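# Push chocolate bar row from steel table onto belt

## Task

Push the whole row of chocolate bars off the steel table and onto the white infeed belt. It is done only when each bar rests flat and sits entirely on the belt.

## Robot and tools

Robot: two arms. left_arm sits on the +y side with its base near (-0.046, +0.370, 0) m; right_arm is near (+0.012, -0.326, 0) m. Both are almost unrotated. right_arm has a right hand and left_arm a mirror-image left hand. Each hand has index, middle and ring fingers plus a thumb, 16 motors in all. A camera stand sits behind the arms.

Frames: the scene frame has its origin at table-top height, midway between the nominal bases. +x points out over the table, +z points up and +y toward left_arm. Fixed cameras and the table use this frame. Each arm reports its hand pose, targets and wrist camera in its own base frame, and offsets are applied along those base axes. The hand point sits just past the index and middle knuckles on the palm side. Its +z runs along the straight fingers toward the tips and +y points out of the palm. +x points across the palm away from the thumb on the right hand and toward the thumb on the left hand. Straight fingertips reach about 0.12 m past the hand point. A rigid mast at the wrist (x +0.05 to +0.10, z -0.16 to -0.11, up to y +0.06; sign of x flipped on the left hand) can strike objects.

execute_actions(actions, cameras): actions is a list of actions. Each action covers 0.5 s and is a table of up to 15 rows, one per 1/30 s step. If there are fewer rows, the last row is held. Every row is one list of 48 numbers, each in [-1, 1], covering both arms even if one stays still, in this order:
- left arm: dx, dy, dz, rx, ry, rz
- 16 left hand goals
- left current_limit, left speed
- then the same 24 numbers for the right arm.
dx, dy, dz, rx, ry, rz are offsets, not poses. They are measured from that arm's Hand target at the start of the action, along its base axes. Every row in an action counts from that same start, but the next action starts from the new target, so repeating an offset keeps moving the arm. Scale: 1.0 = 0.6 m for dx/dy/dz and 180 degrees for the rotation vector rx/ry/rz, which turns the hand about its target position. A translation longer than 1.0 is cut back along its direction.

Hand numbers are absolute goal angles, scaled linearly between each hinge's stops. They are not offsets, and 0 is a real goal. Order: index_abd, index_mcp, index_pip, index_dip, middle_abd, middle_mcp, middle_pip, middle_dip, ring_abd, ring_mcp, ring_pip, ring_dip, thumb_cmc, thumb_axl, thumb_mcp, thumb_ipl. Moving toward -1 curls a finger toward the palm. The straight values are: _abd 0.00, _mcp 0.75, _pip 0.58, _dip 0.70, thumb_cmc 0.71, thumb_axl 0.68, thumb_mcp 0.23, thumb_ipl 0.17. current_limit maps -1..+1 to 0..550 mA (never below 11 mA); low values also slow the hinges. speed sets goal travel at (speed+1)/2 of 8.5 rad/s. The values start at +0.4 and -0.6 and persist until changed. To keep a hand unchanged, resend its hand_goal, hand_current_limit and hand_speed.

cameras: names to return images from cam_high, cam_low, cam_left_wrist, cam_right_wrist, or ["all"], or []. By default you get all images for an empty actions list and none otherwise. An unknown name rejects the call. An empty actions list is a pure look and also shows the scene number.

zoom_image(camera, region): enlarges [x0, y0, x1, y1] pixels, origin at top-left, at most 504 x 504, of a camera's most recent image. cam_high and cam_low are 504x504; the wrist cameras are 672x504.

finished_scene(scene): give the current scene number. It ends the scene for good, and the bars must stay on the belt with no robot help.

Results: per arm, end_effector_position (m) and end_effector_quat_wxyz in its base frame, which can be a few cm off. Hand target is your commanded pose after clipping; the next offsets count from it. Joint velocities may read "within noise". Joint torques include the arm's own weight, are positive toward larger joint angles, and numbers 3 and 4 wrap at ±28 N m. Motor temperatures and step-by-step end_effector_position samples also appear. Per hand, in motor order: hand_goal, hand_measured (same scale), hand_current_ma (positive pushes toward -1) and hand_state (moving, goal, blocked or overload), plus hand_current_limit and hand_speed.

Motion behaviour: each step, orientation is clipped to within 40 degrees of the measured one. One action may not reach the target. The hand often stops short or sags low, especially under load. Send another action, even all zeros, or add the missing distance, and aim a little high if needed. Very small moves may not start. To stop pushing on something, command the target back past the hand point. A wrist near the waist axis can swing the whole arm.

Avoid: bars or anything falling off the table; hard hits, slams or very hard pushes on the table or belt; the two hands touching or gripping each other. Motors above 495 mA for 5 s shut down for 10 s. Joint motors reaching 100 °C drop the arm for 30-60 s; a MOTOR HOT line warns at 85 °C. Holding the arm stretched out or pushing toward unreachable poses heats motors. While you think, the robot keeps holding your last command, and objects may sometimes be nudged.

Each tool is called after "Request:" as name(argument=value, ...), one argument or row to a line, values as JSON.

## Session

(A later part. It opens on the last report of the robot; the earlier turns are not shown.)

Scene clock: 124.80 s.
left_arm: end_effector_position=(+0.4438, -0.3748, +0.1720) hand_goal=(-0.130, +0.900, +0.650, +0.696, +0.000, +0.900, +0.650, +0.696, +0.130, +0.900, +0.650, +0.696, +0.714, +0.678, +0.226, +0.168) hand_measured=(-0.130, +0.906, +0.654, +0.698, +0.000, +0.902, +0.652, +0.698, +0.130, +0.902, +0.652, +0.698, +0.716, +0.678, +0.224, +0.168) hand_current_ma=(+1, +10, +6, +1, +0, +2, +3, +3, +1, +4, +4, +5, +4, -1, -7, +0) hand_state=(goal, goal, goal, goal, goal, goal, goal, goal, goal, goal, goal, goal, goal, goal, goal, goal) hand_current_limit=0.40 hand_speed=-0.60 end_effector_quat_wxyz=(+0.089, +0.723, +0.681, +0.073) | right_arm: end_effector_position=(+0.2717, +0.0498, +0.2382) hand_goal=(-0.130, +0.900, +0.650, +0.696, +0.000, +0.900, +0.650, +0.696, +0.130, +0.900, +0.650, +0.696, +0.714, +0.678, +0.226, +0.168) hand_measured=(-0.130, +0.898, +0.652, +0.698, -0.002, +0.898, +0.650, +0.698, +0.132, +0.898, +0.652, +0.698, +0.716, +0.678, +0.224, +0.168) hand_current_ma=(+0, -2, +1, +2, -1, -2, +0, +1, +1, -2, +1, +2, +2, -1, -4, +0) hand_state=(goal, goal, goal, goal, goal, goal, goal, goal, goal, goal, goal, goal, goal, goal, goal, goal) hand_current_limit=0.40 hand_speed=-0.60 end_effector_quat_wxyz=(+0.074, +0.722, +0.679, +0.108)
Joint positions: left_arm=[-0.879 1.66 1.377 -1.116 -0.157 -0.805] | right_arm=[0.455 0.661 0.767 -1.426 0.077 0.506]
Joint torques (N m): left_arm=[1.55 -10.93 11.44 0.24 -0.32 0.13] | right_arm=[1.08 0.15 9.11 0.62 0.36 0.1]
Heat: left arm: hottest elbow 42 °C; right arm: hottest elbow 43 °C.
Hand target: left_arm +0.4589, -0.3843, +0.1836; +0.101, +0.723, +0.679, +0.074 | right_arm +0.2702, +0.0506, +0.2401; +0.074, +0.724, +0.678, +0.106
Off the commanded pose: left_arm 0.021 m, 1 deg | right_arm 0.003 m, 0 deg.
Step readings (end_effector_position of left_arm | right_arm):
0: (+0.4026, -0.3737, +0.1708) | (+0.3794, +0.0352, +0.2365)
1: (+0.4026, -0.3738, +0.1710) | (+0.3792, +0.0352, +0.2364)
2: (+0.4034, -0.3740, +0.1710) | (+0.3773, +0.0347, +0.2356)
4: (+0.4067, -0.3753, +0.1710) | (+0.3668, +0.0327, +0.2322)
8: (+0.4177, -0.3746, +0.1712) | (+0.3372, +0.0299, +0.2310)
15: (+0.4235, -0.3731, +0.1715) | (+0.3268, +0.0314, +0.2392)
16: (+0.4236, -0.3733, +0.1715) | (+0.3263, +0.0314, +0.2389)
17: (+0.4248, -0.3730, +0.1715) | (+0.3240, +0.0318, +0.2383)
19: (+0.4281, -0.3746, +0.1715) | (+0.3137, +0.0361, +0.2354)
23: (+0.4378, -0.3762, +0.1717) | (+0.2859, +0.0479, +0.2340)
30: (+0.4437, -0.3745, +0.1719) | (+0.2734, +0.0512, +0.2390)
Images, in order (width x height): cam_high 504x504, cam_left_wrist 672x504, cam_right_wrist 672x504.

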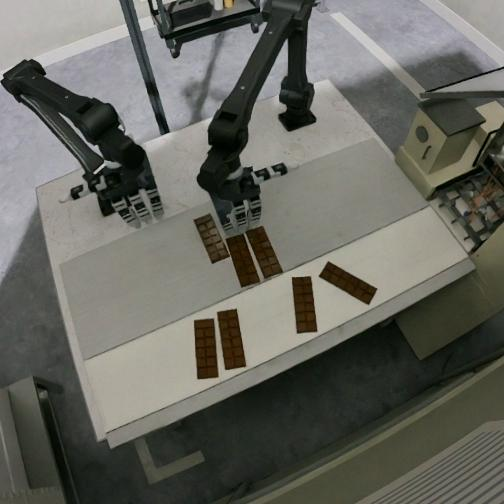

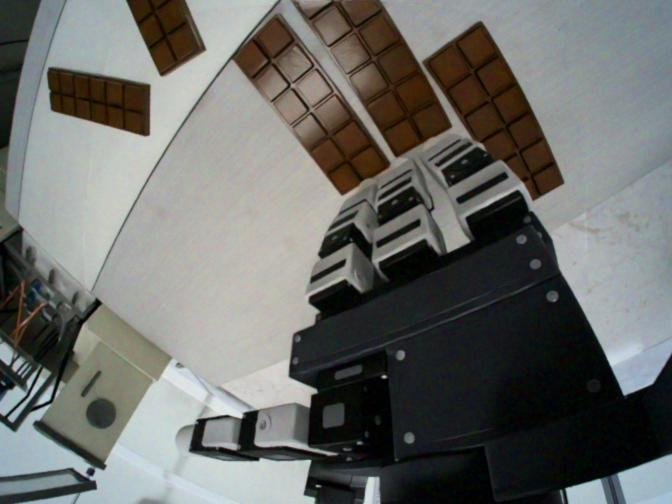

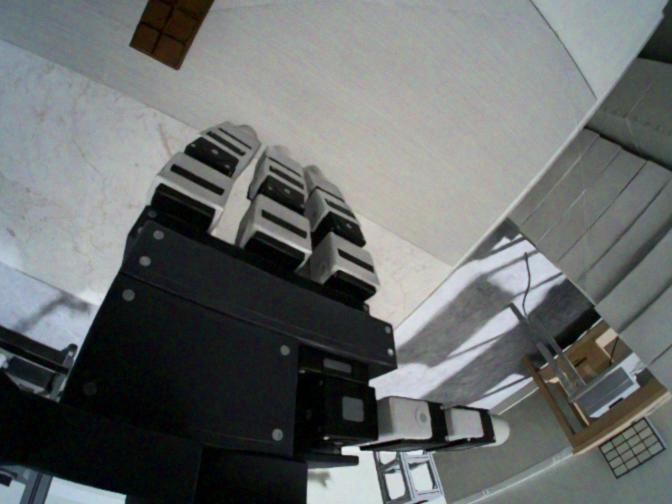

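Request:
execute_actions(
  actions=[
    [[0.035,0,0,0,0,0,-0.13,0.90,0.65,0.696,0,0.90,0.65,0.696,0.13,0.90,0.65,0.696,0.714,0.678,0.226,0.168,0.4,-0.6,0,0.1,0,0,0,0,-0.13,0.90,0.65,0.696,0,0.90,0.65,0.696,0.13,0.90,0.65,0.696,0.714,0.678,0.226,0.168,0.4,-0.6]],
    [[0.035,0,0,0,0,0,-0.13,0.90,0.65,0.696,0,0.90,0.65,0.696,0.13,0.90,0.65,0.696,0.714,0.678,0.226,0.168,0.4,-0.6,0,0.1,-0.04,0,0,0,-0.13,0.90,0.65,0.696,0,0.90,0.65,0.696,0.13,0.90,0.65,0.696,0.714,0.678,0.226,0.168,0.4,-0.6]],
  ],
  cameras=["cam_high","cam_left_wrist","cam_right_wrist"],
)

Request:
zoom_image(
  camera="cam_high",
  region=[150, 170, 320, 300],
)

Scene clock: 127.53 s.
left_arm: end_effector_position=(+0.4850, -0.3764, +0.1729) hand_goal=(-0.130, +0.900, +0.650, +0.696, +0.000, +0.900, +0.650, +0.696, +0.130, +0.900, +0.650, +0.696, +0.714, +0.678, +0.226, +0.168) hand_measured=(-0.130, +0.906, +0.654, +0.698, +0.000, +0.900, +0.652, +0.698, +0.130, +0.902, +0.652, +0.698, +0.716, +0.678, +0.224, +0.168) hand_current_ma=(+0, +10, +8, +1, +0, +1, +3, +3, +1, +3, +5, +5, +4, -1, -7, +0) hand_state=(goal, goal, goal, goal, goal, goal, goal, goal, goal, goal, goal, goal, goal, goal, goal, goal) hand_current_limit=0.40 hand_speed=-0.60 end_effector_quat_wxyz=(+0.090, +0.723, +0.681, +0.072) | right_arm: end_effector_position=(+0.2566, +0.1552, +0.1910) hand_goal=(-0.130, +0.900, +0.650, +0.696, +0.000, +0.900, +0.650, +0.696, +0.130, +0.900, +0.650, +0.696, +0.714, +0.678, +0.226, +0.168) hand_measured=(-0.130, +0.898, +0.652, +0.698, +0.000, +0.898, +0.650, +0.698, +0.130, +0.898, +0.652, +0.698, +0.716, +0.678, +0.222, +0.168) hand_current_ma=(+0, -1, +1, +2, -1, -1, +0, +1, +0, -1, +1, +2, +2, -1, -5, +0) hand_state=(goal, goal, goal, goal, goal, goal, goal, goal, goal, goal, goal, goal, goal, goal, goal, goal) hand_current_limit=0.40 hand_speed=-0.60 end_effector_quat_wxyz=(+0.072, +0.718, +0.688, +0.072)
Joint positions: left_arm=[-0.821 1.729 1.469 -1.13 -0.145 -0.747] | right_arm=[0.92 0.907 0.767 -1.309 0.165 0.954]
Joint torques (N m): left_arm=[1.55 -11.81 11.48 0.27 -0.32 0.14] | right_arm=[0.85 -2.84 12 1.17 0.48 0.09]
Motor temperatures (°C): left_arm=[31 36 43 31 33 32] | right_arm=[34 36 43 30 32 31]
Heat: left arm: hottest elbow 43 °C; right arm: hottest elbow 43 °C.
Hand target: left_arm +0.5008, -0.3845, +0.1837; +0.101, +0.724, +0.679, +0.074 | right_arm +0.2702, +0.1705, +0.2161; +0.074, +0.724, +0.678, +0.106
Off the commanded pose: left_arm 0.021 m, 1 deg | right_arm 0.032 m, 4 deg.
led back after a hold (left arm): the arm was led back toward your command in small steps, so it may still be short of it.
led back after a hold (right arm): the arm was led back toward your command in small steps, so it may still be short of it.
Step readings (end_effector_position of left_arm | right_arm):
0: (+0.4438, -0.3748, +0.1720) | (+0.2717, +0.0498, +0.2382)
1: (+0.4439, -0.3750, +0.1721) | (+0.2717, +0.0499, +0.2381)
2: (+0.4451, -0.3746, +0.1721) | (+0.2712, +0.0518, +0.2379)
4: (+0.4482, -0.3763, +0.1721) | (+0.2681, +0.0655, +0.2354)
8: (+0.4587, -0.3770, +0.1724) | (+0.2598, +0.1003, +0.2240)
15: (+0.4645, -0.3754, +0.1725) | (+0.2609, +0.1024, +0.2161)
16: (+0.4648, -0.3755, +0.1727) | (+0.2608, +0.1021, +0.2162)
17: (+0.4659, -0.3749, +0.1727) | (+0.2607, +0.1046, +0.2161)
19: (+0.4693, -0.3767, +0.1729) | (+0.2601, +0.1188, +0.2138)
20: (+0.4717, -0.3776, +0.1729) | (+0.2587, +0.1300, +0.2112) HELD (not all sent) right_arm
23: (+0.4793, -0.3783, +0.1730) | (+0.2567, +0.1413, +0.2031) HELD (not all sent) right_arm
26: (+0.4840, -0.3765, +0.1731) | (+0.2601, +0.1315, +0.2061) HELD (not all sent) left_arm right_arm
30: (+0.4841, -0.3764, +0.1731) | (+0.2609, +0.1236, +0.2123)
HELD (not all sent) left_arm: step 26.
HELD (not all sent) right_arm: steps 20 to 28.
pose unreachable (left arm): on one or more control steps of this call, first in action 1 (counted from 0), this arm could not follow its commanded pose, so it was not sent that pose on those steps. It may still have moved: this result reports where it is.
cause: moving toward the commanded pose would bring a part of the arm too close to another arm (a part of this arm just beyond joint 4 (wrist pitch) and a part of the right arm just beyond its joint 6 (wrist roll), along the way the arms are being sent, or toward where that arm still pushes).
pose unreachable (right arm): on one or more control steps of this call, first in action 1 (counted from 0), this arm could not follow its commanded pose, so it was not sent that pose on those steps. It may still have moved: this result reports where it is.
cause: moving toward the commanded pose would bring a part of the arm too close to another arm (a part of this arm just beyond joint 6 (wrist roll) and a part of the left arm just beyond its joint 4 (wrist pitch), 46 mm apart when this arm was first held).
Images, in order (width x height): cam_high 504x504, cam_left_wrist 672x504, cam_right_wrist 672x504.

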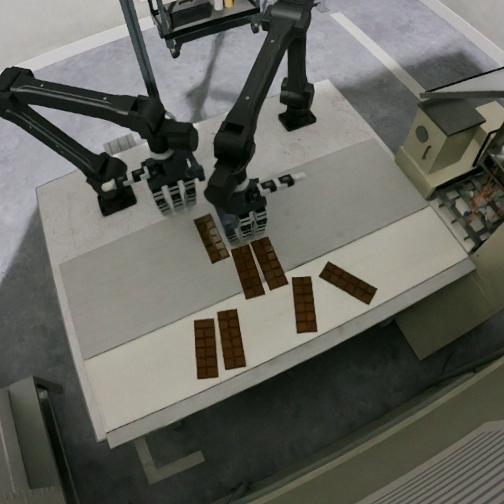

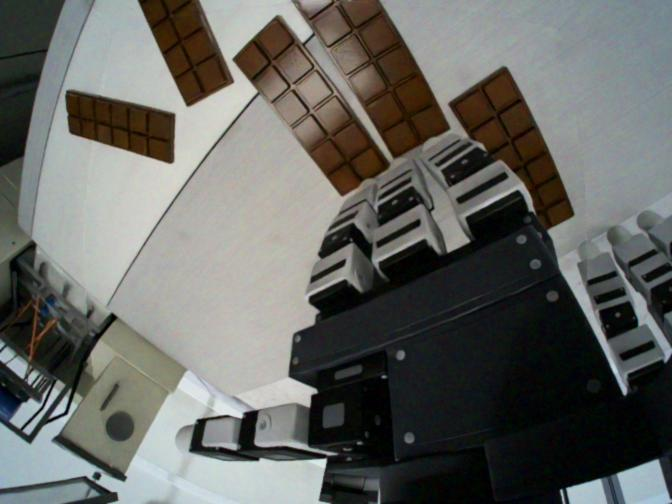

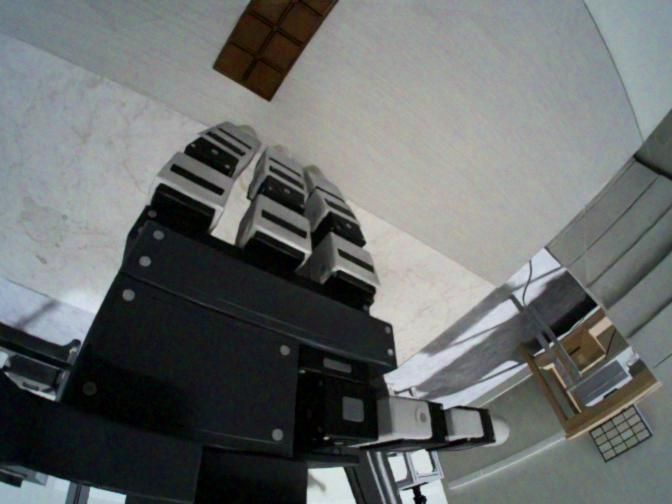

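Scaled by 2.965 from the camera's 504x504 image, which has a finer 720x720 frame.

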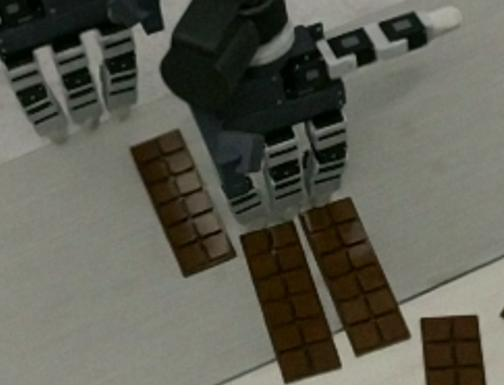

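Request:
execute_actions(
  actions=[
    [[0.037,0,0,0,0,0,-0.13,0.90,0.65,0.696,0,0.90,0.65,0.696,0.13,0.90,0.65,0.696,0.714,0.678,0.226,0.168,0.4,-0.6,0,-0.06,0,0,0,0,-0.13,0.90,0.65,0.696,0,0.90,0.65,0.696,0.13,0.90,0.65,0.696,0.714,0.678,0.226,0.168,0.4,-0.6]],
    [[0.037,0,0,0,0,0,-0.13,0.90,0.65,0.696,0,0.90,0.65,0.696,0.13,0.90,0.65,0.696,0.714,0.678,0.226,0.168,0.4,-0.6,0,0,0,0,0,0,-0.13,0.90,0.65,0.696,0,0.90,0.65,0.696,0.13,0.90,0.65,0.696,0.714,0.678,0.226,0.168,0.4,-0.6]],
    [[0.037,0,0,0,0,0,-0.13,0.90,0.65,0.696,0,0.90,0.65,0.696,0.13,0.90,0.65,0.696,0.714,0.678,0.226,0.168,0.4,-0.6,0,0,0,0,0,0,-0.13,0.90,0.65,0.696,0,0.90,0.65,0.696,0.13,0.90,0.65,0.696,0.714,0.678,0.226,0.168,0.4,-0.6]],
  ],
  cameras=["cam_high","cam_left_wrist","cam_right_wrist"],
)

Request:
zoom_image(
  camera="cam_high",
  region=[170, 200, 340, 330],
)

Scene clock: 130.20 s.
left_arm: end_effector_position=(+0.5518, -0.3783, +0.1748) hand_goal=(-0.130, +0.900, +0.650, +0.696, +0.000, +0.900, +0.650, +0.696, +0.130, +0.900, +0.650, +0.696, +0.714, +0.678, +0.226, +0.168) hand_measured=(-0.130, +0.906, +0.654, +0.698, +0.000, +0.900, +0.652, +0.698, +0.130, +0.904, +0.654, +0.698, +0.716, +0.678, +0.224, +0.168) hand_current_ma=(+0, +14, +8, +1, +0, +1, +3, +3, +1, +8, +5, +5, +4, -1, -7, +0) hand_state=(goal, goal, goal, goal, goal, goal, goal, goal, goal, goal, goal, goal, goal, goal, goal, goal) hand_current_limit=0.40 hand_speed=-0.60 end_effector_quat_wxyz=(+0.091, +0.723, +0.681, +0.072) | right_arm: end_effector_position=(+0.2675, +0.1345, +0.2105) hand_goal=(-0.130, +0.900, +0.650, +0.696, +0.000, +0.900, +0.650, +0.696, +0.130, +0.900, +0.650, +0.696, +0.714, +0.678, +0.226, +0.168) hand_measured=(-0.130, +0.898, +0.652, +0.698, +0.000, +0.898, +0.650, +0.698, +0.130, +0.898, +0.652, +0.698, +0.716, +0.678, +0.222, +0.168) hand_current_ma=(+0, -1, +1, +2, -1, -1, +0, +1, +0, -1, +1, +2, +2, -1, -5, +0) hand_state=(goal, goal, goal, goal, goal, goal, goal, goal, goal, goal, goal, goal, goal, goal, goal, goal) hand_current_limit=0.40 hand_speed=-0.60 end_effector_quat_wxyz=(+0.074, +0.724, +0.678, +0.103)
Joint positions: left_arm=[-0.738 1.85 1.642 -1.169 -0.129 -0.666] | right_arm=[0.834 0.833 0.767 -1.309 0.164 0.885]
Joint torques (N m): left_arm=[1.9 -13.45 11.59 0.28 -0.26 0.19] | right_arm=[-0.38 -1.67 9.44 0.64 0.27 -0.16]
Heat: left arm: hottest elbow 43 °C; right arm: hottest elbow 43 °C.
Hand target: left_arm +0.5675, -0.3843, +0.1836; +0.101, +0.723, +0.679, +0.074 | right_arm +0.2702, +0.1346, +0.2161; +0.074, +0.724, +0.678, +0.106
Off the commanded pose: left_arm 0.019 m, 1 deg | right_arm 0.006 m, 0 deg.
Step readings (end_effector_position of left_arm | right_arm):
0: (+0.4850, -0.3764, +0.1729) | (+0.2566, +0.1552, +0.1910)
1: (+0.4853, -0.3764, +0.1729) | (+0.2566, +0.1551, +0.1911)
2: (+0.4858, -0.3766, +0.1730) | (+0.2568, +0.1547, +0.1917)
4: (+0.4894, -0.3783, +0.1730) | (+0.2592, +0.1504, +0.1950)
8: (+0.5011, -0.3789, +0.1732) | (+0.2650, +0.1374, +0.2064)
15: (+0.5075, -0.3769, +0.1735) | (+0.2671, +0.1338, +0.2105)
16: (+0.5079, -0.3767, +0.1735) | (+0.2672, +0.1340, +0.2105)
17: (+0.5090, -0.3763, +0.1736) | (+0.2672, +0.1341, +0.2105)
19: (+0.5130, -0.3777, +0.1739) | (+0.2674, +0.1341, +0.2105)
23: (+0.5232, -0.3801, +0.1740) | (+0.2675, +0.1343, +0.2105)
30: (+0.5296, -0.3776, +0.1740) | (+0.2675, +0.1344, +0.2105)
31: (+0.5297, -0.3776, +0.1740) | (+0.2675, +0.1344, +0.2105)
32: (+0.5309, -0.3772, +0.1742) | (+0.2675, +0.1345, +0.2105)
34: (+0.5344, -0.3793, +0.1743) | (+0.2675, +0.1345, +0.2105)
38: (+0.5452, -0.3811, +0.1747) | (+0.2675, +0.1345, +0.2105)
45: (+0.5516, -0.3780, +0.1747) | (+0.2675, +0.1345, +0.2105)
Images, in order (width x height): cam_high 504x504, cam_left_wrist 672x504, cam_right_wrist 672x504.

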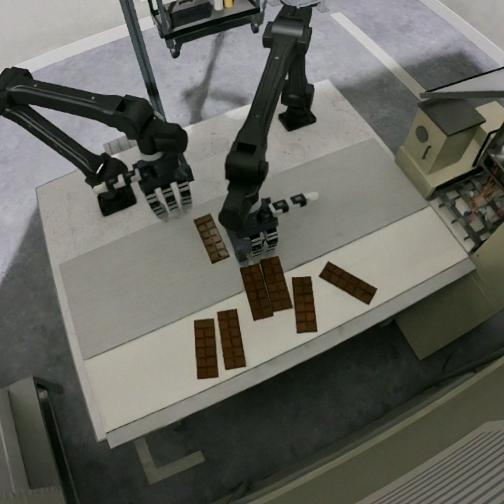

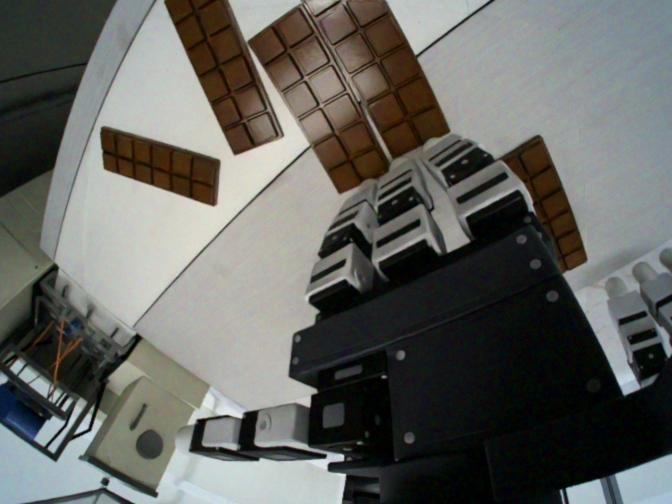

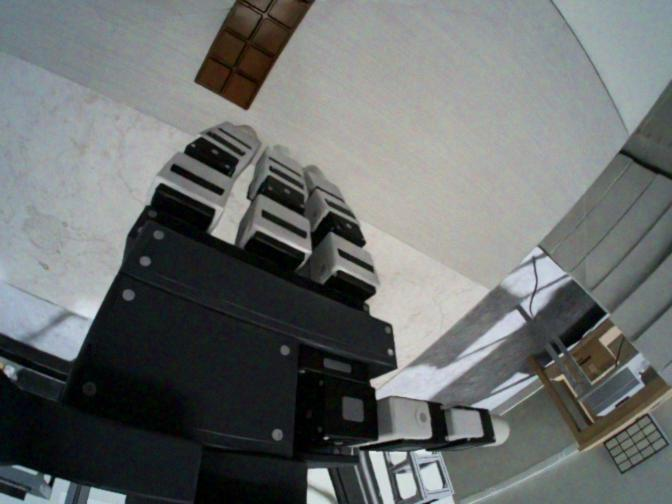

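Scaled by 2.965 from the camera's 504x504 image, which has a finer 720x720 frame.

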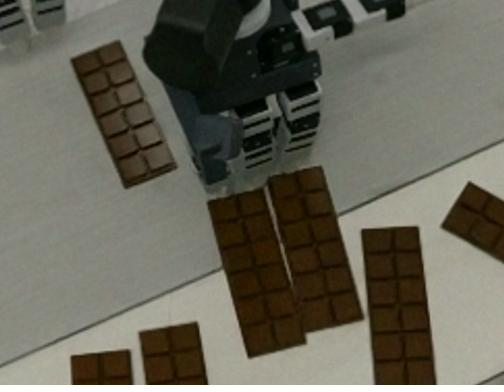

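Request:
execute_actions(
  actions=[
    [[0.037,-0.004,0,0,0,0,-0.13,0.90,0.65,0.696,0,0.90,0.65,0.696,0.13,0.90,0.65,0.696,0.714,0.678,0.226,0.168,0.4,-0.6,0,0.02,0,0,0,0,-0.13,0.90,0.65,0.696,0,0.90,0.65,0.696,0.13,0.90,0.65,0.696,0.714,0.678,0.226,0.168,0.4,-0.6]],
    [[0.037,-0.004,0,0,0,0,-0.13,0.90,0.65,0.696,0,0.90,0.65,0.696,0.13,0.90,0.65,0.696,0.714,0.678,0.226,0.168,0.4,-0.6,0,0.02,0,0,0,0,-0.13,0.90,0.65,0.696,0,0.90,0.65,0.696,0.13,0.90,0.65,0.696,0.714,0.678,0.226,0.168,0.4,-0.6]],
    [[0.037,-0.004,0,0,0,0,-0.13,0.90,0.65,0.696,0,0.90,0.65,0.696,0.13,0.90,0.65,0.696,0.714,0.678,0.226,0.168,0.4,-0.6,0,0.016,-0.03,0,0,0,-0.13,0.90,0.65,0.696,0,0.90,0.65,0.696,0.13,0.90,0.65,0.696,0.714,0.678,0.226,0.168,0.4,-0.6]],
  ],
  cameras=["cam_high","cam_left_wrist","cam_right_wrist"],
)

Request:
zoom_image(
  camera="cam_high",
  region=[150, 170, 400, 390],
)

Request:
zoom_image(
  camera="cam_high",
  region=[140, 150, 260, 270],
)

Scene clock: 134.03 s.
left_arm: end_effector_position=(+0.6190, -0.3883, +0.1771) hand_goal=(-0.130, +0.900, +0.650, +0.696, +0.000, +0.900, +0.650, +0.696, +0.130, +0.900, +0.650, +0.696, +0.714, +0.678, +0.226, +0.168) hand_measured=(-0.130, +0.908, +0.656, +0.698, +0.000, +0.900, +0.652, +0.698, +0.130, +0.904, +0.654, +0.698, +0.716, +0.678, +0.224, +0.168) hand_current_ma=(+0, +17, +11, +2, +0, +1, +3, +3, +1, +6, +5, +5, +4, -1, -7, +0) hand_state=(goal, goal, goal, goal, goal, goal, goal, goal, goal, goal, goal, goal, goal, goal, goal, goal) hand_current_limit=0.40 hand_speed=-0.60 end_effector_quat_wxyz=(+0.093, +0.723, +0.681, +0.071) | right_arm: end_effector_position=(+0.2672, +0.1616, +0.1926) hand_goal=(-0.130, +0.900, +0.650, +0.696, +0.000, +0.900, +0.650, +0.696, +0.130, +0.900, +0.650, +0.696, +0.714, +0.678, +0.226, +0.168) hand_measured=(-0.130, +0.898, +0.652, +0.698, +0.000, +0.898, +0.650, +0.698, +0.130, +0.898, +0.652, +0.698, +0.716, +0.678, +0.222, +0.168) hand_current_ma=(+0, -1, +1, +2, -1, -1, +0, +1, +0, -1, +1, +2, +2, -1, -5, +0) hand_state=(goal, goal, goal, goal, goal, goal, goal, goal, goal, goal, goal, goal, goal, goal, goal, goal) hand_current_limit=0.40 hand_speed=-0.60 end_effector_quat_wxyz=(+0.075, +0.722, +0.681, +0.094)
Joint positions: left_arm=[-0.678 2.003 1.881 -1.244 -0.115 -0.607] | right_arm=[0.912 0.919 0.767 -1.254 0.177 0.956]
Joint torques (N m): left_arm=[1.38 -15.27 11.66 0.25 -0.27 0.14] | right_arm=[0.79 -2.55 9.21 1.28 0.48 0.07]
Heat: left arm: hottest elbow 44 °C; right arm: hottest elbow 43 °C.
Hand target: left_arm +0.6340, -0.3918, +0.1836; +0.101, +0.724, +0.679, +0.074 | right_arm +0.2703, +0.1682, +0.1982; +0.074, +0.724, +0.678, +0.106
Off the commanded pose: left_arm 0.017 m, 1 deg | right_arm 0.009 m, 1 deg.
Step readings (end_effector_position of left_arm | right_arm):
0: (+0.5520, -0.3785, +0.1749) | (+0.2675, +0.1345, +0.2105)
1: (+0.5521, -0.3786, +0.1748) | (+0.2675, +0.1345, +0.2105)
2: (+0.5531, -0.3783, +0.1749) | (+0.2675, +0.1345, +0.2104)
4: (+0.5570, -0.3808, +0.1753) | (+0.2675, +0.1351, +0.2095)
8: (+0.5678, -0.3836, +0.1753) | (+0.2668, +0.1382, +0.2058)
15: (+0.5739, -0.3815, +0.1754) | (+0.2663, +0.1394, +0.2041)
16: (+0.5742, -0.3815, +0.1757) | (+0.2663, +0.1394, +0.2041)
17: (+0.5747, -0.3821, +0.1758) | (+0.2659, +0.1399, +0.2040)
19: (+0.5787, -0.3844, +0.1759) | (+0.2651, +0.1414, +0.2031)
23: (+0.5901, -0.3872, +0.1764) | (+0.2629, +0.1461, +0.1986)
30: (+0.5963, -0.3846, +0.1763) | (+0.2624, +0.1467, +0.1972)
31: (+0.5965, -0.3849, +0.1766) | (+0.2625, +0.1467, +0.1971)
32: (+0.5974, -0.3850, +0.1765) | (+0.2626, +0.1475, +0.1972)
34: (+0.6013, -0.3876, +0.1771) | (+0.2639, +0.1512, +0.1971)
38: (+0.6125, -0.3905, +0.1774) | (+0.2661, +0.1595, +0.1940)
45: (+0.6189, -0.3881, +0.1770) | (+0.2671, +0.1616, +0.1925)
Images, in order (width x height): cam_high 504x504, cam_left_wrist 672x504, cam_right_wrist 672x504.

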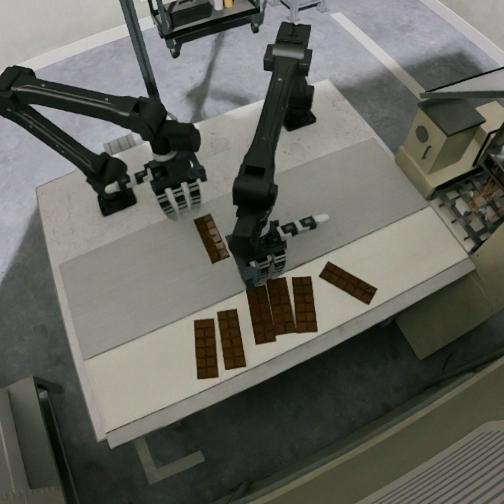

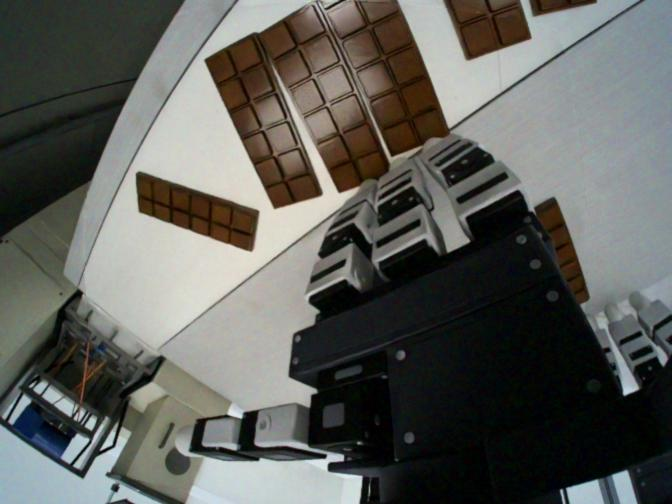

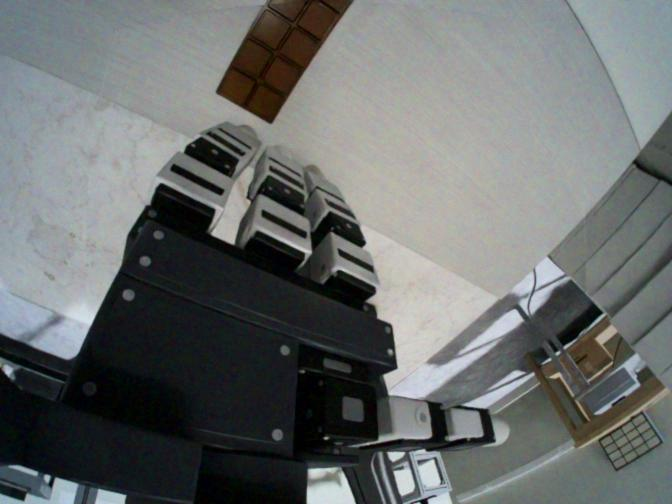

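Scaled by 2.016 from the camera's 504x504 image, which has a finer 720x720 frame.

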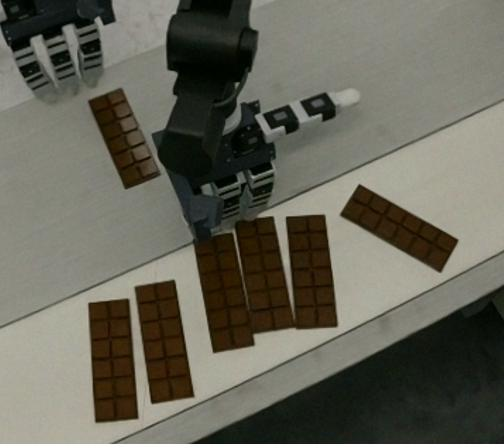

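Scaled by 4.200 from the camera's 504x504 image, which has a finer 720x720 frame.

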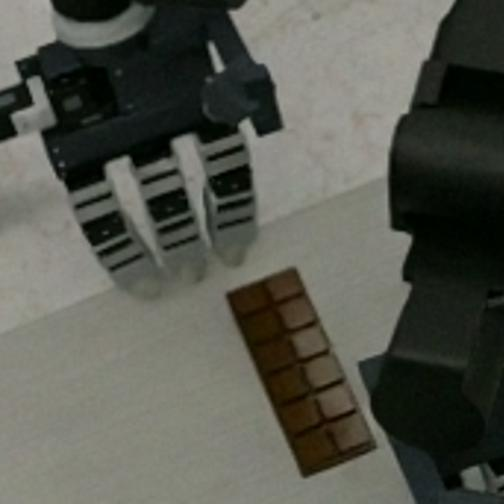

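Request:
execute_actions(
  actions=[
    [[0.03,-0.002,0,0,0,0,-0.13,0.90,0.65,0.696,0,0.90,0.65,0.696,0.13,0.90,0.65,0.696,0.714,0.678,0.226,0.168,0.4,-0.6,0,0.025,0,0,0,0,-0.13,0.90,0.65,0.696,0,0.90,0.65,0.696,0.13,0.90,0.65,0.696,0.714,0.678,0.226,0.168,0.4,-0.6]],
    [[0.015,-0.001,0,0,0,0,-0.13,0.90,0.65,0.696,0,0.90,0.65,0.696,0.13,0.90,0.65,0.696,0.714,0.678,0.226,0.168,0.4,-0.6,0,0.022,-0.015,0,0,0,-0.13,0.90,0.65,0.696,0,0.90,0.65,0.696,0.13,0.90,0.65,0.696,0.714,0.678,0.226,0.168,0.4,-0.6]],
  ],
  cameras=["cam_high","cam_left_wrist","cam_right_wrist"],
)

Request:
zoom_image(
  camera="cam_high",
  region=[220, 240, 340, 360],
)

Request:
zoom_image(
  camera="cam_high",
  region=[140, 150, 260, 270],
)

Scene clock: 136.63 s.
left_arm: end_effector_position=(+0.6451, -0.3922, +0.1783) hand_goal=(-0.130, +0.900, +0.650, +0.696, +0.000, +0.900, +0.650, +0.696, +0.130, +0.900, +0.650, +0.696, +0.714, +0.678, +0.226, +0.168) hand_measured=(-0.130, +0.908, +0.656, +0.698, +0.000, +0.900, +0.652, +0.698, +0.130, +0.904, +0.654, +0.698, +0.716, +0.678, +0.224, +0.168) hand_current_ma=(+0, +18, +11, +3, +0, +1, +3, +3, +1, +8, +6, +5, +4, -1, -7, +0) hand_state=(goal, goal, goal, goal, goal, goal, goal, goal, goal, goal, goal, goal, goal, goal, goal, goal) hand_current_limit=0.40 hand_speed=-0.60 end_effector_quat_wxyz=(+0.093, +0.724, +0.680, +0.071) | right_arm: end_effector_position=(+0.2639, +0.1824, +0.1765) hand_goal=(-0.130, +0.900, +0.650, +0.696, +0.000, +0.900, +0.650, +0.696, +0.130, +0.900, +0.650, +0.696, +0.714, +0.678, +0.226, +0.168) hand_measured=(-0.130, +0.898, +0.652, +0.698, +0.008, +0.900, +0.650, +0.698, +0.138, +0.900, +0.652, +0.698, +0.716, +0.678, +0.222, +0.168) hand_current_ma=(+0, -1, +1, +2, +9, +0, +0, +1, +9, +0, +1, +2, +2, -1, -5, +0) hand_state=(goal, goal, goal, goal, goal, goal, goal, goal, goal, goal, goal, goal, goal, goal, goal, goal) hand_current_limit=0.40 hand_speed=-0.60 end_effector_quat_wxyz=(+0.080, +0.722, +0.682, +0.084)
Joint positions: left_arm=[-0.658 2.072 1.994 -1.286 -0.11 -0.584] | right_arm=[0.976 0.993 0.767 -1.214 0.193 1.02]
Joint torques (N m): left_arm=[1.73 -15.97 11.74 0.31 -0.24 0.13] | right_arm=[0.91 -2.96 10.67 1.36 0.32 0.08]
Heat: left arm: hottest elbow 44 °C; right arm: hottest elbow 43 °C.
Hand target: left_arm +0.6609, -0.3935, +0.1836; +0.101, +0.724, +0.679, +0.074 | right_arm +0.2702, +0.1964, +0.1891; +0.074, +0.724, +0.678, +0.106
Off the commanded pose: left_arm 0.017 m, 1 deg | right_arm 0.020 m, 3 deg.
Step readings (end_effector_position of left_arm | right_arm):
0: (+0.6190, -0.3883, +0.1771) | (+0.2672, +0.1616, +0.1926)
1: (+0.6192, -0.3881, +0.1770) | (+0.2671, +0.1616, +0.1926)
2: (+0.6198, -0.3887, +0.1775) | (+0.2669, +0.1620, +0.1924)
4: (+0.6228, -0.3902, +0.1777) | (+0.2663, +0.1644, +0.1911)
8: (+0.6319, -0.3923, +0.1783) | (+0.2643, +0.1703, +0.1852)
15: (+0.6371, -0.3897, +0.1783) | (+0.2637, +0.1716, +0.1829)
16: (+0.6371, -0.3896, +0.1783) | (+0.2637, +0.1715, +0.1830)
17: (+0.6375, -0.3900, +0.1783) | (+0.2637, +0.1722, +0.1829)
19: (+0.6390, -0.3911, +0.1782) | (+0.2640, +0.1755, +0.1822)
23: (+0.6432, -0.3925, +0.1782) | (+0.2637, +0.1823, +0.1769)
30: (+0.6451, -0.3921, +0.1784) | (+0.2640, +0.1825, +0.1765)
Images, in order (width x height): cam_high 504x504, cam_left_wrist 672x504, cam_right_wrist 672x504.

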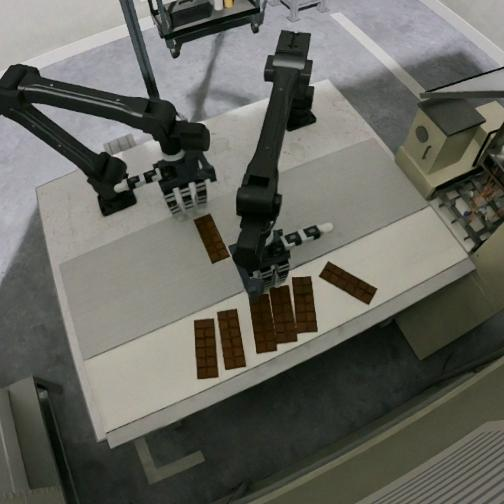

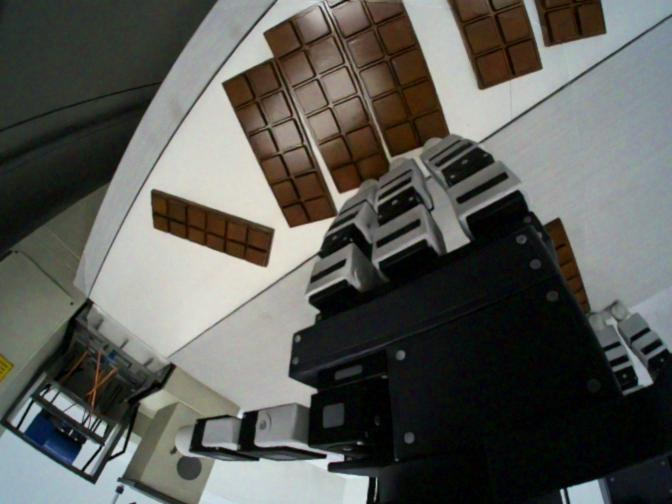

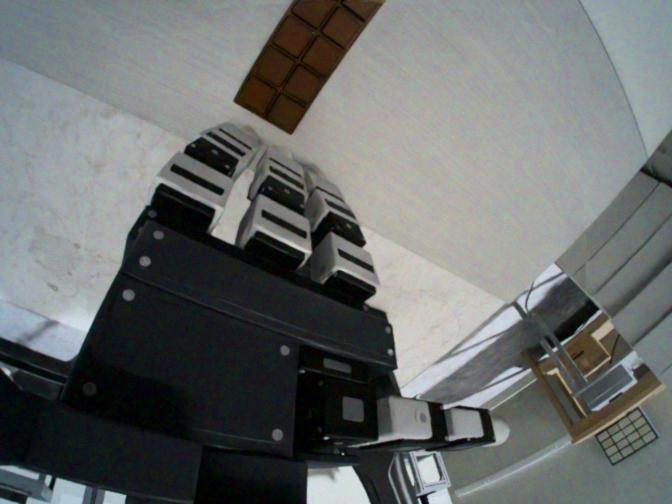

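Scaled by 4.200 from the camera's 504x504 image, which has a finer 720x720 frame.

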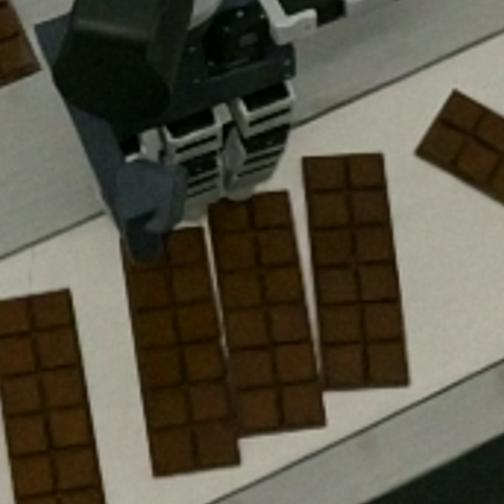

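Scaled by 4.200 from the camera's 504x504 image, which has a finer 720x720 frame.

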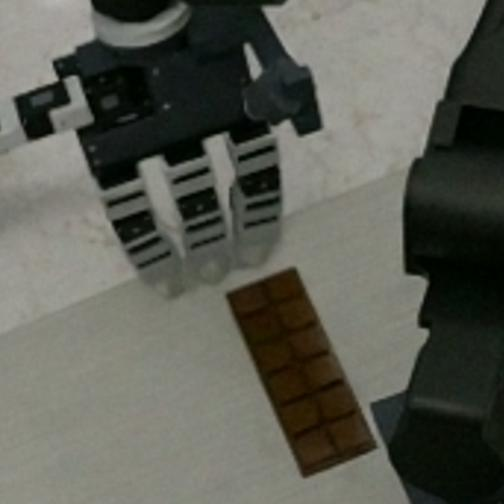

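Request:
execute_actions(
  actions=[
    [[-0.1,0,0.01,0,0,0,-0.13,0.90,0.65,0.696,0,0.90,0.65,0.696,0.13,0.90,0.65,0.696,0.714,0.678,0.226,0.168,0.4,-0.6,0,0.03,0.006,0,0,0,-0.13,0.90,0.65,0.696,0,0.90,0.65,0.696,0.13,0.90,0.65,0.696,0.714,0.678,0.226,0.168,0.4,-0.6]],
    [[-0.05,0.03,0.1,0,0,0,-0.13,0.90,0.65,0.696,0,0.90,0.65,0.696,0.13,0.90,0.65,0.696,0.714,0.678,0.226,0.168,0.4,-0.6,0,0,0,0,0,0,-0.13,0.90,0.65,0.696,0,0.90,0.65,0.696,0.13,0.90,0.65,0.696,0.714,0.678,0.226,0.168,0.4,-0.6]],
  ],
  cameras=["cam_high","cam_left_wrist","cam_right_wrist"],
)

Request:
zoom_image(
  camera="cam_high",
  region=[140, 150, 260, 270],
)

Scene clock: 140.30 s.
left_arm: end_effector_position=(+0.5749, -0.3706, +0.2518) hand_goal=(-0.130, +0.900, +0.650, +0.696, +0.000, +0.900, +0.650, +0.696, +0.130, +0.900, +0.650, +0.696, +0.714, +0.678, +0.226, +0.168) hand_measured=(-0.132, +0.900, +0.652, +0.698, +0.000, +0.900, +0.652, +0.698, +0.130, +0.900, +0.652, +0.698, +0.716, +0.678, +0.224, +0.168) hand_current_ma=(-3, +0, +3, +1, +0, -1, +3, +3, +1, +0, +3, +5, +4, -1, -7, +0) hand_state=(goal, goal, goal, goal, goal, goal, goal, goal, goal, goal, goal, goal, goal, goal, goal, goal) hand_current_limit=0.40 hand_speed=-0.60 end_effector_quat_wxyz=(+0.104, +0.725, +0.677, +0.075) | right_arm: end_effector_position=(+0.2636, +0.1920, +0.1771) hand_goal=(-0.130, +0.900, +0.650, +0.696, +0.000, +0.900, +0.650, +0.696, +0.130, +0.900, +0.650, +0.696, +0.714, +0.678, +0.226, +0.168) hand_measured=(-0.130, +0.898, +0.652, +0.698, +0.050, +0.906, +0.656, +0.698, +0.180, +0.908, +0.654, +0.698, +0.716, +0.678, +0.222, +0.168) hand_current_ma=(+0, -1, +1, +2, +109, +10, +7, +2, +111, +13, +6, +2, +2, -1, -5, +0) hand_state=(goal, goal, goal, goal, blocked, goal, goal, goal, blocked, goal, goal, goal, goal, goal, goal, goal) hand_current_limit=0.40 hand_speed=-0.60 end_effector_quat_wxyz=(+0.088, +0.721, +0.683, +0.081)
Joint positions: left_arm=[-0.702 1.841 1.825 -1.328 -0.123 -0.62] | right_arm=[1.005 1.026 0.786 -1.216 0.21 1.047]
Joint torques (N m): left_arm=[0.03 -14.62 8.57 0.27 -0.32 -0.16] | right_arm=[1.55 -2.67 11.96 1.37 -0.17 0.19]
Heat: left arm: hottest elbow 44 °C; right arm: hottest elbow 43 °C.
Hand target: left_arm +0.5710, -0.3754, +0.2496; +0.101, +0.723, +0.679, +0.073 | right_arm +0.2702, +0.2144, +0.1927; +0.074, +0.724, +0.678, +0.106
Off the commanded pose: left_arm 0.006 m, 1 deg | right_arm 0.028 m, 3 deg.
Step readings (end_effector_position of left_arm | right_arm):
0: (+0.6451, -0.3922, +0.1783) | (+0.2639, +0.1824, +0.1765)
1: (+0.6451, -0.3922, +0.1783) | (+0.2638, +0.1824, +0.1765)
2: (+0.6447, -0.3919, +0.1775) | (+0.2634, +0.1831, +0.1765)
4: (+0.6382, -0.3912, +0.1766) | (+0.2628, +0.1859, +0.1768)
8: (+0.6163, -0.3825, +0.1712) | (+0.2635, +0.1918, +0.1771)
15: (+0.6027, -0.3913, +0.1730) | (+0.2637, +0.1922, +0.1771)
16: (+0.6018, -0.3923, +0.1735) | (+0.2637, +0.1922, +0.1771)
17: (+0.6005, -0.3925, +0.1748) | (+0.2637, +0.1922, +0.1771)
19: (+0.5945, -0.3884, +0.1790) | (+0.2637, +0.1921, +0.1771)
23: (+0.5837, -0.3786, +0.2057) | (+0.2637, +0.1921, +0.1771)
30: (+0.5758, -0.3712, +0.2515) | (+0.2636, +0.1920, +0.1771)
Images, in order (width x height): cam_high 504x504, cam_left_wrist 672x504, cam_right_wrist 672x504.

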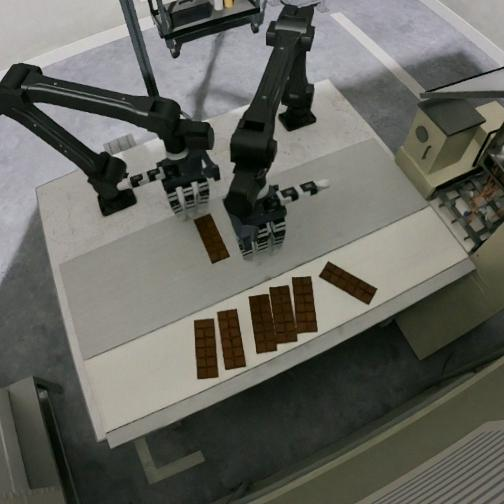

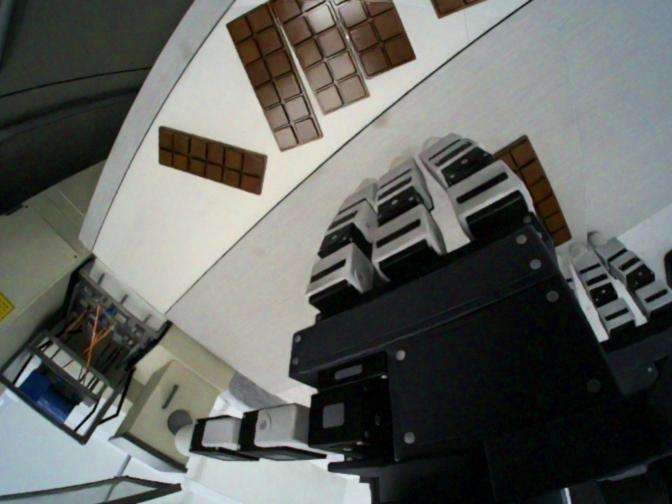

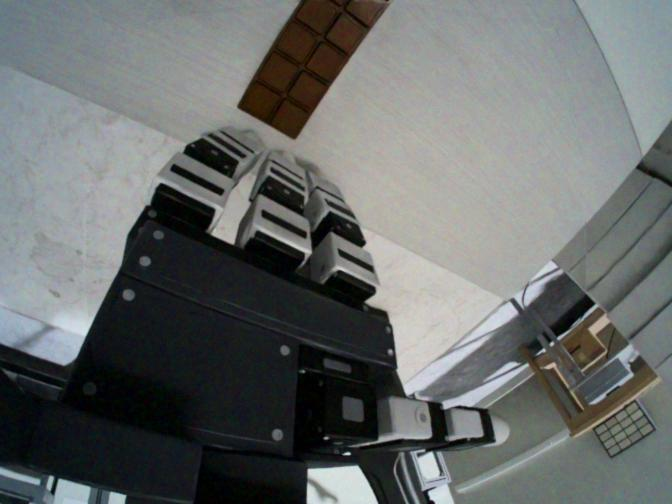

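Scaled by 4.200 from the camera's 504x504 image, which has a finer 720x720 frame.

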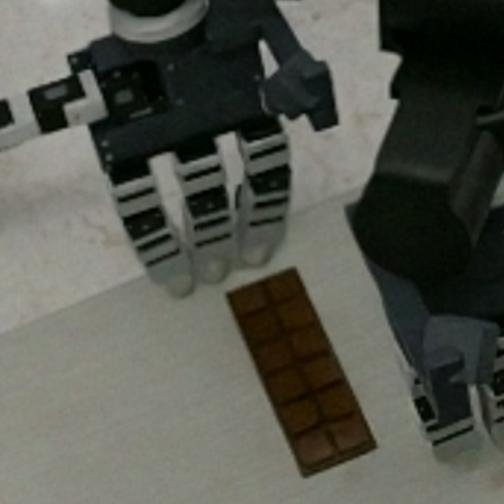

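Request:
execute_actions(
  actions=[
    [[-0.08,0.06,0.03,0,0,0,-0.13,0.90,0.65,0.696,0,0.90,0.65,0.696,0.13,0.90,0.65,0.696,0.714,0.678,0.226,0.168,0.4,-0.6,0.045,0.005,0.01,0,0,0,-0.13,0.90,0.65,0.696,0,0.90,0.65,0.696,0.13,0.90,0.65,0.696,0.714,0.678,0.226,0.168,0.4,-0.6]],
    [[-0.08,0.1,0.03,0,0,0,-0.13,0.90,0.65,0.696,0,0.90,0.65,0.696,0.13,0.90,0.65,0.696,0.714,0.678,0.226,0.168,0.4,-0.6,0.035,0,0,0,0,0,-0.13,0.90,0.65,0.696,0,0.90,0.65,0.696,0.13,0.90,0.65,0.696,0.714,0.678,0.226,0.168,0.4,-0.6]],
  ],
  cameras=["cam_high","cam_right_wrist"],
)

Request:
zoom_image(
  camera="cam_high",
  region=[140, 160, 260, 280],
)

Scene clock: 142.80 s.
left_arm: end_effector_position=(+0.4725, -0.2830, +0.2858) hand_goal=(-0.130, +0.900, +0.650, +0.696, +0.000, +0.900, +0.650, +0.696, +0.130, +0.900, +0.650, +0.696, +0.714, +0.678, +0.226, +0.168) hand_measured=(-0.132, +0.898, +0.652, +0.698, +0.000, +0.898, +0.652, +0.698, +0.130, +0.898, +0.652, +0.698, +0.716, +0.678, +0.222, +0.168) hand_current_ma=(-2, -3, +2, +1, +0, -3, +2, +3, +1, -3, +2, +4, +3, -1, -7, +0) hand_state=(goal, goal, goal, goal, goal, goal, goal, goal, goal, goal, goal, goal, goal, goal, goal, goal) hand_current_limit=0.40 hand_speed=-0.60 end_effector_quat_wxyz=(+0.102, +0.723, +0.680, +0.073) | right_arm: end_effector_position=(+0.3016, +0.2014, +0.1774) hand_goal=(-0.130, +0.900, +0.650, +0.696, +0.000, +0.900, +0.650, +0.696, +0.130, +0.900, +0.650, +0.696, +0.714, +0.678, +0.226, +0.168) hand_measured=(-0.130, +0.898, +0.652, +0.698, +0.002, +0.904, +0.654, +0.698, +0.136, +0.908, +0.656, +0.698, +0.716, +0.678, +0.222, +0.168) hand_current_ma=(+0, -1, +1, +2, +1, +5, +4, +2, +5, +12, +8, +3, +2, -1, -5, +0) hand_state=(goal, goal, goal, goal, goal, goal, goal, goal, goal, goal, goal, goal, goal, goal, goal, goal) hand_current_limit=0.40 hand_speed=-0.60 end_effector_quat_wxyz=(+0.078, +0.724, +0.681, +0.076)
Joint positions: left_arm=[-0.701 1.481 1.461 -1.33 -0.121 -0.626] | right_arm=[0.903 1.114 0.854 -1.182 0.177 0.953]
Joint torques (N m): left_arm=[1.49 -10.81 8.02 0.59 -0.2 0.11] | right_arm=[-0.5 -4.78 12.15 1.28 0.31 -0.14]
Heat: left arm: hottest elbow 44 °C; right arm: hottest elbow 44 °C.
Hand target: left_arm +0.4751, -0.2794, +0.2857; +0.101, +0.724, +0.679, +0.074 | right_arm +0.3183, +0.2174, +0.1988; +0.074, +0.724, +0.678, +0.106
Off the commanded pose: left_arm 0.004 m, 0 deg | right_arm 0.031 m, 4 deg.
Step readings (end_effector_position of left_arm | right_arm):
0: (+0.5749, -0.3706, +0.2518) | (+0.2636, +0.1920, +0.1771)
1: (+0.5747, -0.3705, +0.2513) | (+0.2637, +0.1921, +0.1771)
2: (+0.5726, -0.3690, +0.2493) | (+0.2641, +0.1927, +0.1774)
4: (+0.5613, -0.3603, +0.2419) | (+0.2671, +0.1946, +0.1773)
8: (+0.5379, -0.3424, +0.2368) | (+0.2776, +0.1998, +0.1773)
15: (+0.5287, -0.3362, +0.2631) | (+0.2811, +0.2008, +0.1771)
16: (+0.5278, -0.3358, +0.2646) | (+0.2813, +0.2010, +0.1773)
17: (+0.5250, -0.3334, +0.2638) | (+0.2819, +0.2011, +0.1771)
19: (+0.5110, -0.3214, +0.2585) | (+0.2861, +0.2006, +0.1769)
23: (+0.4828, -0.2963, +0.2588) | (+0.2977, +0.1996, +0.1773)
30: (+0.4736, -0.2849, +0.2888) | (+0.3014, +0.2011, +0.1774)
Images, in order (width x height): cam_high 504x504, cam_right_wrist 672x504.

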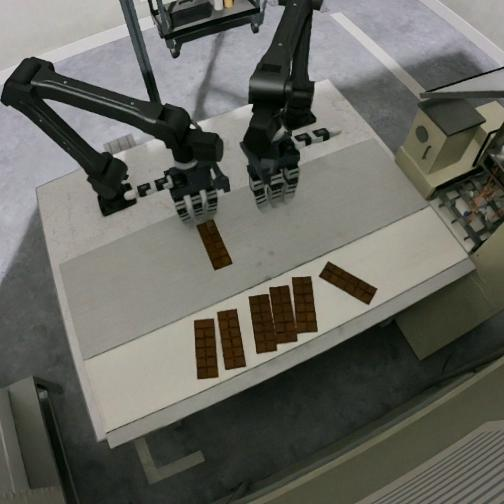

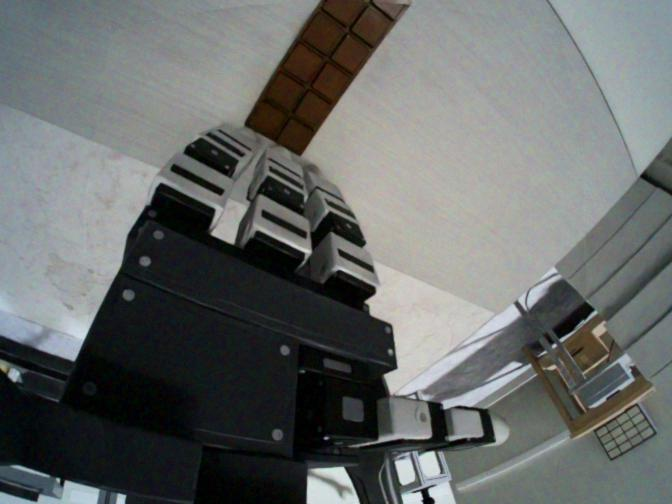

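Scaled by 4.200 from the camera's 504x504 image, which has a finer 720x720 frame.

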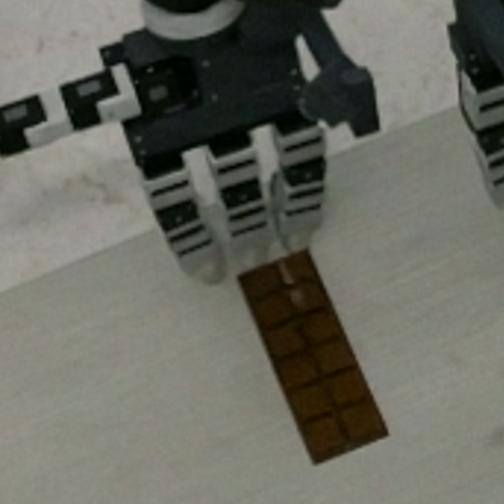

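Request:
execute_actions(
  actions=[
    [[0,0,0,0,0,0,-0.13,0.90,0.65,0.696,0,0.90,0.65,0.696,0.13,0.90,0.65,0.696,0.714,0.678,0.226,0.168,0.4,-0.6,-0.1,-0.01,0.01,0,0,0,-0.13,0.90,0.65,0.696,0,0.90,0.65,0.696,0.13,0.90,0.65,0.696,0.714,0.678,0.226,0.168,0.4,-0.6]],
    [[0,0.05,0.02,0,0,0,-0.13,0.90,0.65,0.696,0,0.90,0.65,0.696,0.13,0.90,0.65,0.696,0.714,0.678,0.226,0.168,0.4,-0.6,0,0,0.13,0,0,0,-0.13,0.90,0.65,0.696,0,0.90,0.65,0.696,0.13,0.90,0.65,0.696,0.714,0.678,0.226,0.168,0.4,-0.6]],
    [[0,0,0,0,0,0,-0.13,0.90,0.65,0.696,0,0.90,0.65,0.696,0.13,0.90,0.65,0.696,0.714,0.678,0.226,0.168,0.4,-0.6,0.12,0.01,0.02,0,0,0,0,0.90,0.65,0.696,0,-0.48,-0.737,0.04,0,-0.48,-0.737,0.04,0.714,0.678,0.226,0.168,0.4,-0.6]],
    [[0,0,0,0,0,0,-0.13,0.90,0.65,0.696,0,0.90,0.65,0.696,0.13,0.90,0.65,0.696,0.714,0.678,0.226,0.168,0.4,-0.6,0.15,0.02,0,0,0,0,0,0.90,0.65,0.696,0,-0.48,-0.737,0.04,0,-0.48,-0.737,0.04,0.714,0.678,0.226,0.168,0.4,-0.6]],
  ],
  cameras=["cam_high","cam_right_wrist"],
)

Scene clock: 152.67 s.
left_arm: end_effector_position=(+0.4777, -0.2518, +0.2918) hand_goal=(-0.130, +0.900, +0.650, +0.696, +0.000, +0.900, +0.650, +0.696, +0.130, +0.900, +0.650, +0.696, +0.714, +0.678, +0.226, +0.168) hand_measured=(-0.132, +0.898, +0.652, +0.698, +0.000, +0.898, +0.652, +0.698, +0.130, +0.898, +0.652, +0.698, +0.716, +0.678, +0.222, +0.168) hand_current_ma=(-2, -3, +2, +1, +0, -3, +2, +3, +1, -3, +2, +4, +3, -1, -7, +0) hand_state=(goal, goal, goal, goal, goal, goal, goal, goal, goal, goal, goal, goal, goal, goal, goal, goal) hand_current_limit=0.40 hand_speed=-0.60 end_effector_quat_wxyz=(+0.099, +0.719, +0.683, +0.073) | right_arm: end_effector_position=(+0.4078, +0.2186, +0.2675) hand_goal=(+0.000, +0.900, +0.650, +0.696, +0.000, -0.480, -0.736, +0.040, +0.000, -0.480, -0.736, +0.040, +0.714, +0.678, +0.226, +0.168) hand_measured=(-0.002, +0.900, +0.652, +0.698, +0.002, -0.464, -0.734, +0.042, +0.002, -0.462, -0.734, +0.042, +0.716, +0.678, +0.222, +0.168) hand_current_ma=(-2, -1, +1, +2, +1, +33, +3, +2, +2, +35, +2, +2, +2, -1, -5, +0) hand_state=(goal, goal, goal, goal, goal, goal, goal, goal, goal, goal, goal, goal, goal, goal, goal, goal) hand_current_limit=0.40 hand_speed=-0.60 end_effector_quat_wxyz=(+0.073, +0.728, +0.678, +0.075)
Joint positions: left_arm=[-0.641 1.444 1.438 -1.343 -0.11 -0.577] | right_arm=[0.709 1.307 1.252 -1.358 0.14 0.769]
Joint torques (N m): left_arm=[0.97 -10.81 8.1 0.24 -0.17 0.14] | right_arm=[0.21 -9.35 12.6 1.02 0.33 -0.17]
Heat: left arm: hottest elbow 43 °C; right arm: hottest elbow 45 °C.
Hand target: left_arm +0.4750, -0.2495, +0.2976; +0.101, +0.724, +0.679, +0.074 | right_arm +0.4203, +0.2294, +0.2949; +0.074, +0.724, +0.678, +0.106
Off the commanded pose: left_arm 0.007 m, 1 deg | right_arm 0.032 m, 4 deg.
Step readings (end_effector_position of left_arm | right_arm):
0: (+0.4725, -0.2830, +0.2858) | (+0.3016, +0.2014, +0.1774)
1: (+0.4725, -0.2830, +0.2858) | (+0.3016, +0.2014, +0.1774)
2: (+0.4725, -0.2830, +0.2858) | (+0.3008, +0.2020, +0.1780)
4: (+0.4725, -0.2830, +0.2858) | (+0.2950, +0.2053, +0.1823)
8: (+0.4725, -0.2830, +0.2858) | (+0.2743, +0.2156, +0.1970)
15: (+0.4725, -0.2830, +0.2858) | (+0.2629, +0.2140, +0.2051)
16: (+0.4725, -0.2828, +0.2856) | (+0.2623, +0.2130, +0.2048)
17: (+0.4733, -0.2814, +0.2852) | (+0.2609, +0.2104, +0.2050)
19: (+0.4732, -0.2777, +0.2834) | (+0.2568, +0.2027, +0.2096)
23: (+0.4751, -0.2615, +0.2834) | (+0.2555, +0.2005, +0.2356)
30: (+0.4777, -0.2512, +0.2917) | (+0.2571, +0.2034, +0.2626)
31: (+0.4776, -0.2513, +0.2918) | (+0.2569, +0.2029, +0.2625)
32: (+0.4776, -0.2514, +0.2918) | (+0.2581, +0.2029, +0.2621)
34: (+0.4776, -0.2516, +0.2918) | (+0.2689, +0.2020, +0.2640)
38: (+0.4777, -0.2517, +0.2918) | (+0.3025, +0.1973, +0.2705)
45: (+0.4777, -0.2518, +0.2918) | (+0.3161, +0.2030, +0.2680)
46: (+0.4776, -0.2518, +0.2918) | (+0.3167, +0.2038, +0.2682)
47: (+0.4776, -0.2518, +0.2918) | (+0.3199, +0.2035, +0.2688)
49: (+0.4776, -0.2518, +0.2918) | (+0.3361, +0.2066, +0.2723)
53: (+0.4777, -0.2518, +0.2918) | (+0.3834, +0.2085, +0.2765)
60: (+0.4777, -0.2518, +0.2918) | (+0.4047, +0.2146, +0.2615)
Images, in order (width x height): cam_high 504x504, cam_right_wrist 672x504.

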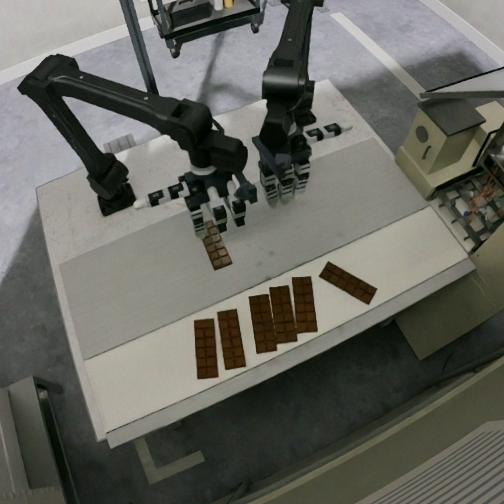

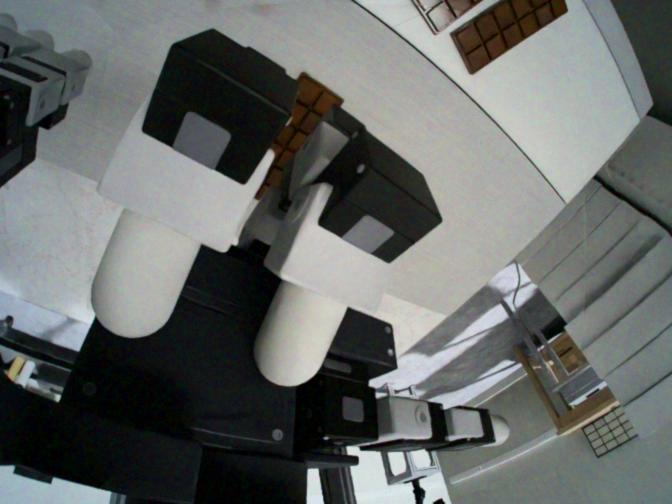

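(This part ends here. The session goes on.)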